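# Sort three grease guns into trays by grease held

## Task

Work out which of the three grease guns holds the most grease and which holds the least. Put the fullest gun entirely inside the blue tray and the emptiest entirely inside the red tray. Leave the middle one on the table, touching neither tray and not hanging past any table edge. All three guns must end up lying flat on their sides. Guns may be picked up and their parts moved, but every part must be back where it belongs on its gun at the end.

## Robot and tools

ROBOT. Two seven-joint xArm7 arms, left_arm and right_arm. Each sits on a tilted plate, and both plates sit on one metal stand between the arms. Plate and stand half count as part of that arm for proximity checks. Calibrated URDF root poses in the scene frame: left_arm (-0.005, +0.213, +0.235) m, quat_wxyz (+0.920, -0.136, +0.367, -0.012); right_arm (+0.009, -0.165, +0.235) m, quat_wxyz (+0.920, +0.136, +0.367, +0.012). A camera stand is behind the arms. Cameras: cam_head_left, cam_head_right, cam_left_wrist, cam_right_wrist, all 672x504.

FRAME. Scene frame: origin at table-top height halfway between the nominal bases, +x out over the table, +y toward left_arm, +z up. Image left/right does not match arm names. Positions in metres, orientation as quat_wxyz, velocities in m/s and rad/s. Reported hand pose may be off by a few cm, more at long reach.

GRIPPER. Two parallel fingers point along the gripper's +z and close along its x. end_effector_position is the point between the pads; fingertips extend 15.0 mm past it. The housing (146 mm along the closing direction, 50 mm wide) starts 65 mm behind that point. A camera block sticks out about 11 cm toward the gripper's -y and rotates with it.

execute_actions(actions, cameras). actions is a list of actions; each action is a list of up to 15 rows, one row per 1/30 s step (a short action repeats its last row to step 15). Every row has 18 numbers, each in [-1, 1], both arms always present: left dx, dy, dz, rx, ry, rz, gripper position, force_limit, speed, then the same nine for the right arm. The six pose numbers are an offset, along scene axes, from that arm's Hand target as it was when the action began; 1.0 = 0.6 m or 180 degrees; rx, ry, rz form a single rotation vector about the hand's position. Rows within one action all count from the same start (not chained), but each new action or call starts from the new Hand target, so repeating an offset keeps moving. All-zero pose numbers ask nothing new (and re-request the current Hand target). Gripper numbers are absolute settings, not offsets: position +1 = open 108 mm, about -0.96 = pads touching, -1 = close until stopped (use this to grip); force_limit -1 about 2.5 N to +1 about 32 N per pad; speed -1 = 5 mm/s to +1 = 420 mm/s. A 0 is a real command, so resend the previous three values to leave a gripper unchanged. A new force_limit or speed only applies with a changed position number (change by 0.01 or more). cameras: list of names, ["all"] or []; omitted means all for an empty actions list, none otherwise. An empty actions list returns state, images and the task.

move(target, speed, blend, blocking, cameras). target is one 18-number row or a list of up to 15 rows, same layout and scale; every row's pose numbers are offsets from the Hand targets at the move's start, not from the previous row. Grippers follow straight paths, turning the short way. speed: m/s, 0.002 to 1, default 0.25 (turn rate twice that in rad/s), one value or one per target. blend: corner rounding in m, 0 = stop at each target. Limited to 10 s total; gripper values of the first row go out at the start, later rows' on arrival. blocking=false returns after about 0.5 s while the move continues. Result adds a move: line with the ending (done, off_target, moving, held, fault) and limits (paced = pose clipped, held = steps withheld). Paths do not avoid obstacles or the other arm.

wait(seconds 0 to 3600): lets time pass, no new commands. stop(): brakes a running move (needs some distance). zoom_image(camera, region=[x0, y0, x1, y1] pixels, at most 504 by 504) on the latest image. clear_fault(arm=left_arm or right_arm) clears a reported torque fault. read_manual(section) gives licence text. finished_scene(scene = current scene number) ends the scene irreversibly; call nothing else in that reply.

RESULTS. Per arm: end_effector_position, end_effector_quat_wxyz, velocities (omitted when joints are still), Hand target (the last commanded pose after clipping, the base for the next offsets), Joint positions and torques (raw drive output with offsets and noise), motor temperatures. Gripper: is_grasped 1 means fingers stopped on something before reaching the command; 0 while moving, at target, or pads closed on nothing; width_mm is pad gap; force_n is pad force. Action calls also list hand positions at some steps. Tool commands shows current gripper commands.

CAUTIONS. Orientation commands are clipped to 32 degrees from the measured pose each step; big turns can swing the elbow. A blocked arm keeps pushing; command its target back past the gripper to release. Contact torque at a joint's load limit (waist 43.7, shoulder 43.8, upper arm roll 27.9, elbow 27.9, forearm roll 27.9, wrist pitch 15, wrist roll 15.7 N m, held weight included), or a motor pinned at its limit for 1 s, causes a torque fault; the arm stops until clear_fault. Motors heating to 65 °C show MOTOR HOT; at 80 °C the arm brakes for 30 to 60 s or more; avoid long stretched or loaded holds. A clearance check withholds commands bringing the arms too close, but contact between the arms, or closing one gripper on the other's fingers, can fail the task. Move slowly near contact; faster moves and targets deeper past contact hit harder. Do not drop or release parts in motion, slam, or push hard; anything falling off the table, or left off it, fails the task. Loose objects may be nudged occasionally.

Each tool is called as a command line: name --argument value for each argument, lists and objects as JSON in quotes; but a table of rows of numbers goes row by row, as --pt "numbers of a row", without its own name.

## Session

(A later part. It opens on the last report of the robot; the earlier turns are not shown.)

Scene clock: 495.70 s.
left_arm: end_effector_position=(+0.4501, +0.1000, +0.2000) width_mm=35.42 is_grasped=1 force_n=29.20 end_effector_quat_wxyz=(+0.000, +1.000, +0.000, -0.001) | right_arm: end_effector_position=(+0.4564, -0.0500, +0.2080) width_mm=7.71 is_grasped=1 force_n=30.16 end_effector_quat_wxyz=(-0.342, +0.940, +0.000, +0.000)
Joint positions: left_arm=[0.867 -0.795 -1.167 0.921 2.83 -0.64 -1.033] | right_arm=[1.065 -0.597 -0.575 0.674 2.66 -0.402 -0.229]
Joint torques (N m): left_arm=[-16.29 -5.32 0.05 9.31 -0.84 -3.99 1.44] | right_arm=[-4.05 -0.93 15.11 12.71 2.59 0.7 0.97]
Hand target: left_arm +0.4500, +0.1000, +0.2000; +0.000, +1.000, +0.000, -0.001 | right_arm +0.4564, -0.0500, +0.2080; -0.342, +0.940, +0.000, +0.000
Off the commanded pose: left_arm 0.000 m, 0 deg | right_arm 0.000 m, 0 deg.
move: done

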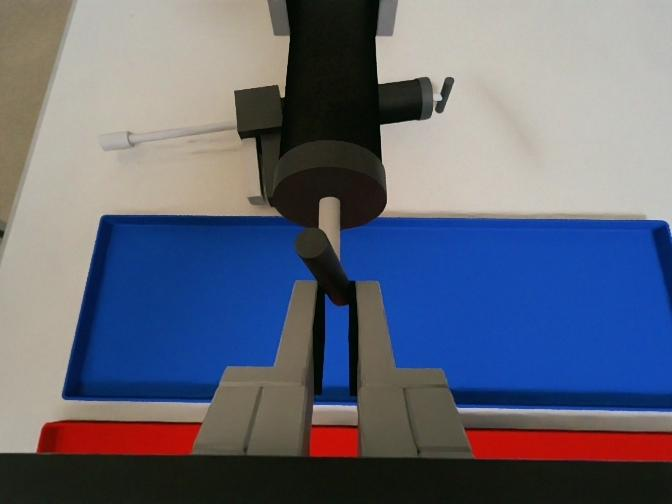

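move --pt "0 0 0 0 0 0 -1 0.6 -0.8 0 0 0 0 0 0 -0.4 0 -0.5" --pt "0 0 0 0 0 0 -1 0.6 -0.8 -0.003 0.0133 0 0 0 0 -0.4 0 -0.5" --pt "0 0 0 0 0 0 -1 0.6 -0.8 -0.003 0.0133 0 0 0 0 -1 0.6 -0.8" --speed 0.15 --cameras '["cam_right_wrist"]'

move --target '[0,0,0,0,0,0,-1,0.6,-0.8,0,0.02,0,0,0,0,-1,0.6,-0.8]' --speed 0.04 --cameras '["cam_right_wrist"]'

Scene clock: 502.37 s.
left_arm: end_effector_position=(+0.4501, +0.1000, +0.2000) width_mm=35.42 is_grasped=1 force_n=29.93 end_effector_quat_wxyz=(+0.000, +1.000, +0.000, -0.001) | right_arm: end_effector_position=(+0.4545, -0.0420, +0.2080) width_mm=8.14 is_grasped=1 force_n=32.89 end_effector_quat_wxyz=(-0.342, +0.940, +0.000, +0.000)
Joint positions: left_arm=[0.867 -0.795 -1.167 0.921 2.83 -0.64 -1.033] | right_arm=[1.056 -0.574 -0.551 0.67 2.667 -0.383 -0.211]
Joint torques (N m): left_arm=[-13.75 -4.47 4.31 8.37 0.3 -3.43 0.05] | right_arm=[-4.29 -2.04 14.61 12.43 1.9 0.49 1]
Hand target: left_arm +0.4500, +0.1000, +0.2000; +0.000, +1.000, +0.000, -0.001 | right_arm +0.4546, -0.0420, +0.2080; -0.342, +0.940, +0.000, +0.000
Off the commanded pose: left_arm 0.000 m, 0 deg | right_arm 0.000 m, 0 deg.
move: done

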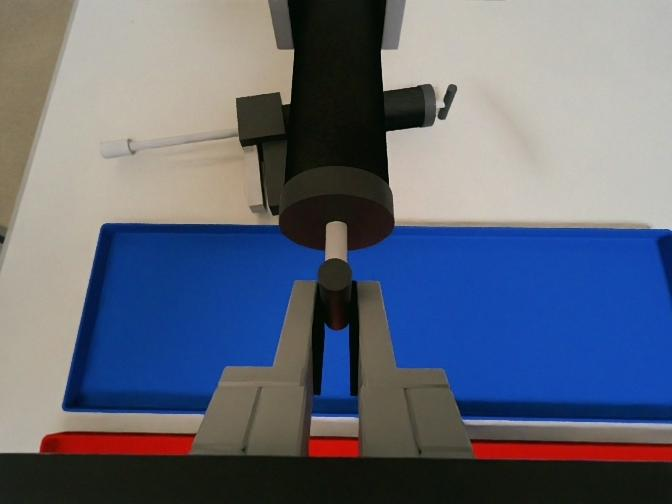

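Scene clock: 503.03 s.
left_arm: end_effector_position=(+0.4501, +0.1003, +0.2000) width_mm=35.42 is_grasped=1 force_n=30.59 end_effector_quat_wxyz=(+0.000, +1.000, +0.000, -0.001) | right_arm: end_effector_position=(+0.4547, -0.0302, +0.2080) width_mm=8.14 is_grasped=1 force_n=33.38 end_effector_quat_wxyz=(-0.342, +0.940, +0.000, +0.000)
Joint positions: left_arm=[0.867 -0.795 -1.167 0.921 2.83 -0.64 -1.033] | right_arm=[1.049 -0.535 -0.522 0.676 2.677 -0.358 -0.187]
Joint torques (N m): left_arm=[-18.82 -4.01 -12.28 17.46 -10.49 -2.94 -0.74] | right_arm=[12.59 0.13 22.93 14.18 4.66 5.83 1.28]
Hand target: left_arm +0.4500, +0.1000, +0.2000; +0.000, +1.000, +0.000, -0.001 | right_arm +0.4546, -0.0300, +0.2080; -0.342, +0.940, +0.000, +0.000
Off the commanded pose: left_arm 0.000 m, 0 deg | right_arm 0.000 m, 0 deg.
move: done

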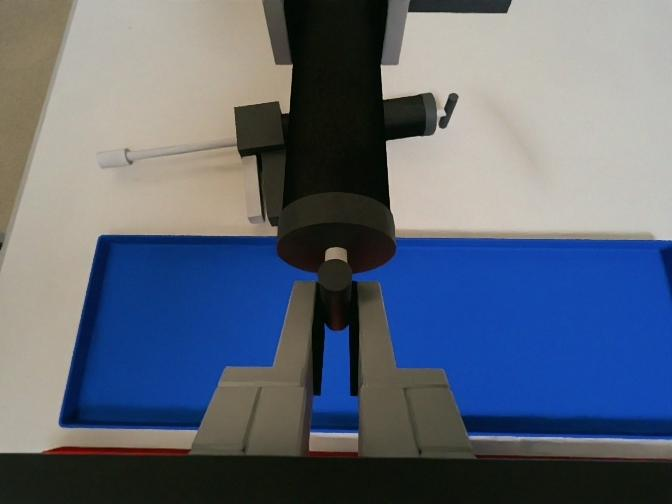

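move --pt "0 0 0 0 0 0 -1 0.6 -0.8 0 0 0 0 0 0 0 0 -0.5" --pt "0 0 0 0 0 0 -1 0.6 -0.8 0 -0.15 0.15 0 0 0 0 0 -0.5" --pt "0 0 0 0 0 0 -1 0.6 -0.8 -0.1 -0.65 0.25 0 0 0 0 0 -0.5" --speed 0.3 --cameras '["cam_right_wrist"]'

move --pt "0.005 -0.3867 0 0 0 -0.5 -1 0.6 -0.8 0 0 0 0 0 0 0 0 -0.5" --pt "0.005 -0.3867 -0.22 0 0 -0.5 -1 0.6 -0.8 0 0 0 0 0 0 0 0 -0.5" --speed '[0.25,0.2]' --cameras '["cam_left_wrist","cam_head_left"]'

Scene clock: 526.90 s.
left_arm: end_effector_position=(+0.4500, +0.1000, +0.2000) width_mm=35.42 is_grasped=1 force_n=28.44 end_effector_quat_wxyz=(+0.000, +1.000, +0.000, -0.001) | right_arm: end_effector_position=(+0.3946, -0.4200, +0.3580) width_mm=52.99 is_grasped=0 force_n=0.00 end_effector_quat_wxyz=(-0.342, +0.940, +0.000, +0.000)
Joint positions: left_arm=[0.867 -0.795 -1.167 0.921 2.83 -0.64 -1.033] | right_arm=[0.928 -1.395 -0.612 1.198 2.615 -1.582 -0.785]
Joint torques (N m): left_arm=[-6.02 -10 5.95 8.16 2.46 -6.69 -1.4] | right_arm=[-9.96 9.9 13.83 10.72 -0.41 -2.36 -1.66]
Hand target: left_arm +0.4500, +0.1000, +0.2000; +0.000, +1.000, +0.000, -0.001 | right_arm +0.3946, -0.4200, +0.3580; -0.342, +0.940, +0.000, +0.000
Off the commanded pose: left_arm 0.000 m, 0 deg | right_arm 0.000 m, 0 deg.
move: done

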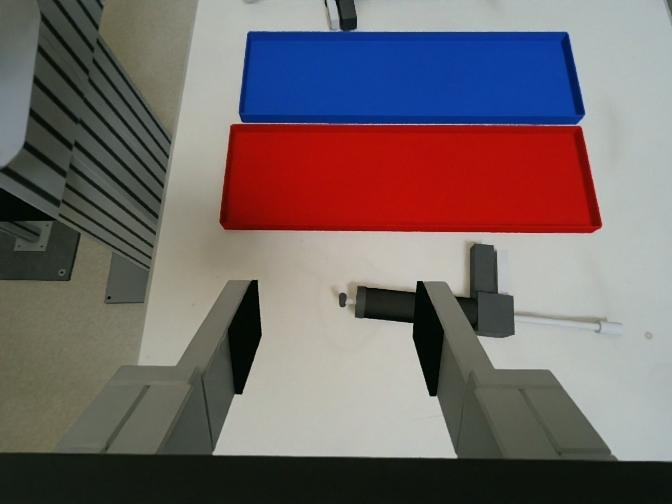

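Scene clock: 531.53 s.
left_arm: end_effector_position=(+0.4531, -0.1321, +0.0680) width_mm=35.42 is_grasped=1 force_n=28.34 end_effector_quat_wxyz=(-0.001, +0.707, -0.707, +0.000) | right_arm: end_effector_position=(+0.3946, -0.4200, +0.3580) width_mm=52.99 is_grasped=0 force_n=0.00 end_effector_quat_wxyz=(-0.342, +0.940, +0.000, +0.000)
Joint positions: left_arm=[1.688 -1.084 -2.146 1.808 3.049 -0.745 -0.126] | right_arm=[0.928 -1.395 -0.612 1.198 2.615 -1.582 -0.785]
Joint torques (N m): left_arm=[-15.61 23.11 -3 11.98 -2.85 -6.46 1.57] | right_arm=[-10.18 9.86 13.96 10.66 -0.23 -2.22 -1.24]
Hand target: left_arm +0.4530, -0.1320, +0.0680; -0.001, +0.707, -0.707, +0.000 | right_arm +0.3946, -0.4200, +0.3580; -0.342, +0.940, +0.000, +0.000
Off the commanded pose: left_arm 0.000 m, 0 deg | right_arm 0.000 m, 0 deg.
move: done
Images, in order (width x height): cam_head_left 672x504, cam_left_wrist 672x504.

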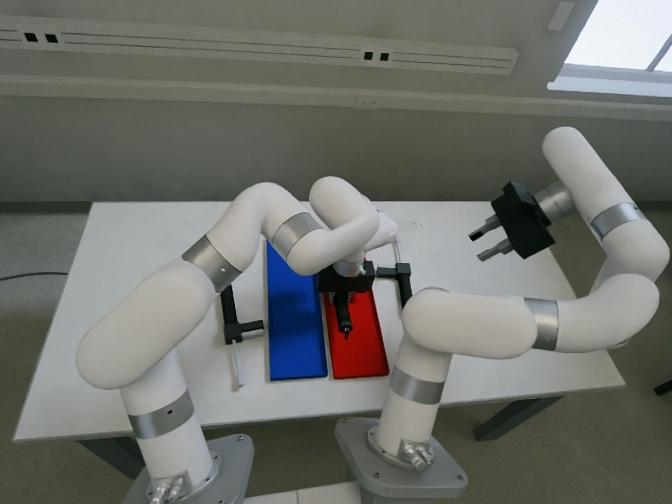

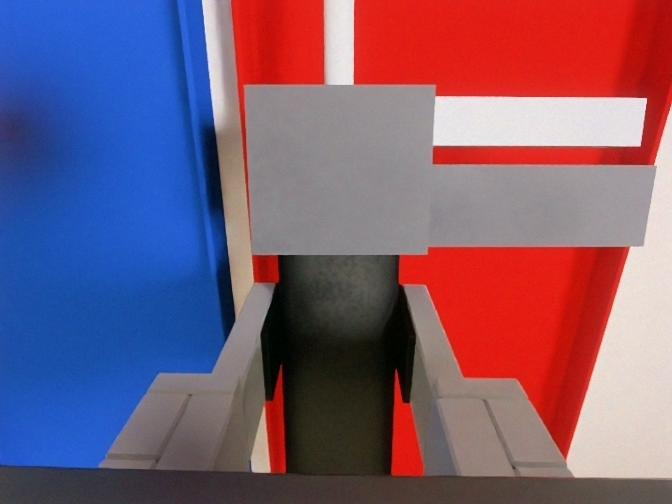

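move --pt "0 -0.0167 0 0 0 0 -1 0.6 -0.8 0 0 0 0 0 0 0 0 -0.5" --pt "0 -0.0167 -0.0658 0 0 0 -1 0.6 -0.8 0 0 0 0 0 0 0 0 -0.5" --pt "0 -0.0167 -0.0658 0 0 0 -0.05 0 -0.7 0 0 0 0 0 0 0 0 -0.5" --pt "0 -0.0167 0.14 0 0 0 -0.05 0 -0.7 0 0 0 0 0 0 0 0 -0.5" --speed '[0.1,0.06,0.1,0.2]' --cameras '["cam_left_wrist"]'

Scene clock: 541.87 s.
left_arm: end_effector_position=(+0.4530, -0.1420, +0.1520) width_mm=50.24 is_grasped=0 force_n=0.00 end_effector_quat_wxyz=(-0.001, +0.707, -0.707, +0.000) | right_arm: end_effector_position=(+0.3946, -0.4200, +0.3580) width_mm=52.99 is_grasped=0 force_n=0.00 end_effector_quat_wxyz=(-0.342, +0.940, +0.000, +0.000)
Joint positions: left_arm=[1.545 -1.001 -2.092 1.804 3.085 -0.888 -0.163] | right_arm=[0.928 -1.395 -0.612 1.198 2.615 -1.582 -0.785]
Joint torques (N m): left_arm=[-25.21 27.24 4.03 9.05 2.5 -6 -1.52] | right_arm=[-10.55 9.62 13.99 10.51 0.02 -2.07 -0.7]
Hand target: left_arm +0.4530, -0.1420, +0.1520; -0.001, +0.707, -0.707, +0.000 | right_arm +0.3946, -0.4200, +0.3580; -0.342, +0.940, +0.000, +0.000
Off the commanded pose: left_arm 0.000 m, 0 deg | right_arm 0.000 m, 0 deg.
move: done

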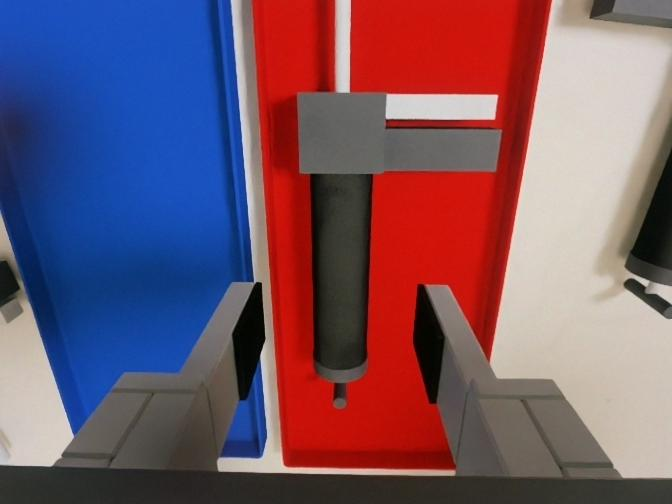

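move --pt "-0.005 0.403 0.16 0 0 0.5 0.31 0 -0.7 0 0 0 0 0 0 0 0 -0.5" --pt "-0.047 0.523 -0.0533 0 0 -0.948 0.31 0 -0.7 0 0 0 0 0 0 0 0 -0.5" --speed '[0.35,0.35]'

move --pt "0 0 -0.161 0 0 0 0.31 0 -0.7 0 0 0 0 0 0 0 0 -0.5" --pt "0 0 -0.161 0 0 0 -1 0.6 -0.8 0 0 0 0 0 0 0 0 -0.5" --pt "0 0 -0.06 0 0 0 -1 0.6 -0.8 0 0 0 0 0 0 0 0 -0.5" --speed '[0.15,0.35,0.15]' --cameras '["cam_left_wrist"]'

Scene clock: 559.00 s.
left_arm: end_effector_position=(+0.4248, +0.1718, +0.1200) width_mm=70.05 is_grasped=0 force_n=0.00 end_effector_quat_wxyz=(+0.000, +0.647, +0.762, -0.001) | right_arm: end_effector_position=(+0.3946, -0.4200, +0.3580) width_mm=52.99 is_grasped=0 force_n=0.00 end_effector_quat_wxyz=(-0.342, +0.940, +0.000, +0.000)
Joint positions: left_arm=[1.047 -0.793 -1.015 0.619 2.215 -0.418 -1.885] | right_arm=[0.928 -1.395 -0.612 1.198 2.615 -1.582 -0.785]
Joint torques (N m): left_arm=[-3.05 -0.41 2.7 4.16 -2.77 -0.01 -1.46] | right_arm=[-11.15 9.61 13.89 10.33 0.2 -1.76 0.09]
Hand target: left_arm +0.4248, +0.1718, +0.1200; +0.000, +0.647, +0.762, -0.001 | right_arm +0.3946, -0.4200, +0.3580; -0.342, +0.940, +0.000, +0.000
Off the commanded pose: left_arm 0.000 m, 0 deg | right_arm 0.000 m, 0 deg.
move: done

Scene clock: 562.30 s.
left_arm: end_effector_position=(+0.4248, +0.1718, +0.0840) width_mm=35.30 is_grasped=1 force_n=35.16 end_effector_quat_wxyz=(+0.000, +0.647, +0.762, -0.001) | right_arm: end_effector_position=(+0.3946, -0.4200, +0.3580) width_mm=52.99 is_grasped=0 force_n=0.00 end_effector_quat_wxyz=(-0.342, +0.940, +0.000, +0.000)
Joint positions: left_arm=[1.132 -0.646 -1.119 0.631 2.168 -0.27 -1.807] | right_arm=[0.928 -1.395 -0.612 1.198 2.615 -1.582 -0.785]
Joint torques (N m): left_arm=[-14.08 -8.78 6.44 3.29 2.69 -7.08 -1.43] | right_arm=[-11.3 9.57 13.94 10.15 0.46 -1.7 0.38]
Hand target: left_arm +0.4248, +0.1718, +0.0840; +0.000, +0.647, +0.762, -0.001 | right_arm +0.3946, -0.4200, +0.3580; -0.342, +0.940, +0.000, +0.000
Off the commanded pose: left_arm 0.000 m, 0 deg | right_arm 0.000 m, 0 deg.
move: done

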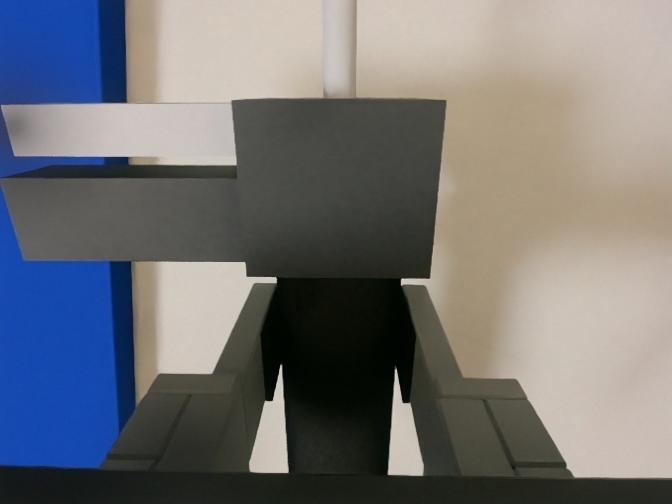

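move --pt "0.157 -0.2363 0.02 0 0 -0.0522 -1 0.6 -0.8 0 0 0 0 0 0 0 0 -0.5" --pt "0.157 -0.2363 -0.0925 0 0 -0.0522 -1 0.6 -0.8 0 0 0 0 0 0 0 0 -0.5" --pt "0.157 -0.2363 -0.0925 0 0 -0.0522 -0.05 0 -0.7 0 0 0 0 0 0 0 0 -0.5" --pt "0.157 -0.2363 0.2 0 0 -0.0522 -0.05 0 -0.7 0 0 0 0 0 0 0 0 -0.5" --speed '[0.25,0.07,0.1,0.25]' --cameras '["cam_left_wrist","cam_head_left","cam_head_right"]'

Scene clock: 572.57 s.
left_arm: end_effector_position=(+0.5190, +0.0300, +0.2040) width_mm=50.24 is_grasped=0 force_n=0.00 end_effector_quat_wxyz=(+0.000, +0.708, +0.707, -0.001) | right_arm: end_effector_position=(+0.3946, -0.4200, +0.3580) width_mm=52.99 is_grasped=0 force_n=0.00 end_effector_quat_wxyz=(-0.342, +0.940, +0.000, +0.000)
Joint positions: left_arm=[1.3 -1.129 -1.194 1.274 2.288 -0.978 -2.252] | right_arm=[0.928 -1.395 -0.612 1.198 2.615 -1.582 -0.785]
Joint torques (N m): left_arm=[-20.45 4.41 15.21 9.21 2.58 -6.29 -1.48] | right_arm=[-11.64 9.77 14.01 10 0.61 -1.58 0.49]
Hand target: left_arm +0.5190, +0.0300, +0.2040; +0.000, +0.708, +0.707, -0.001 | right_arm +0.3946, -0.4200, +0.3580; -0.342, +0.940, +0.000, +0.000
Off the commanded pose: left_arm 0.000 m, 0 deg | right_arm 0.000 m, 0 deg.
move: done
Images, in order (width x height): cam_head_left 672x504, cam_head_right 672x504, cam_left_wrist 672x504.

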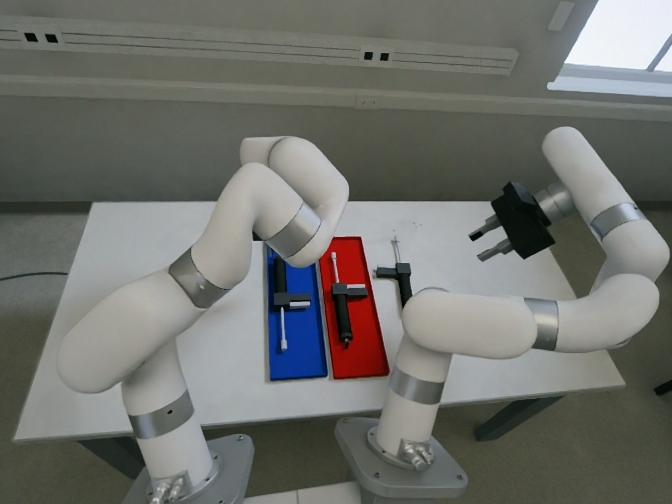

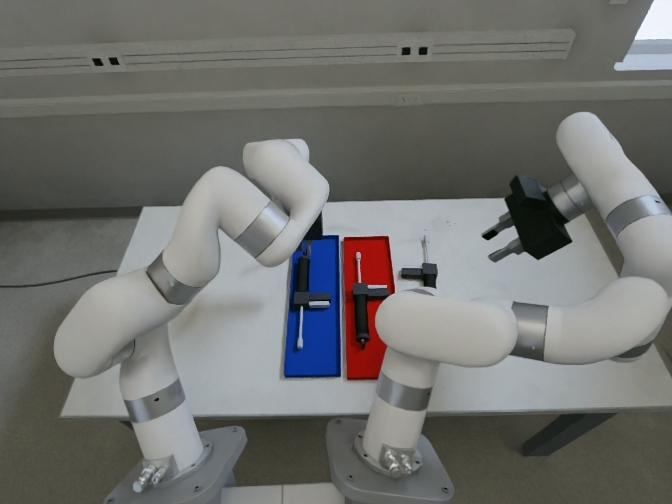

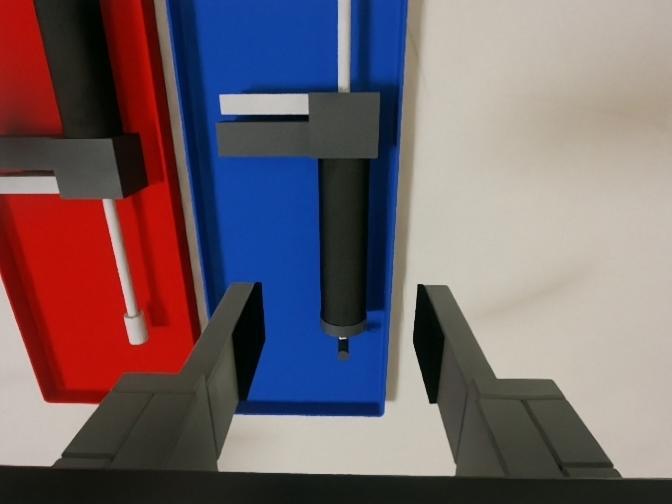

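finished_scene --scene 1

The scene is finished: the task was done.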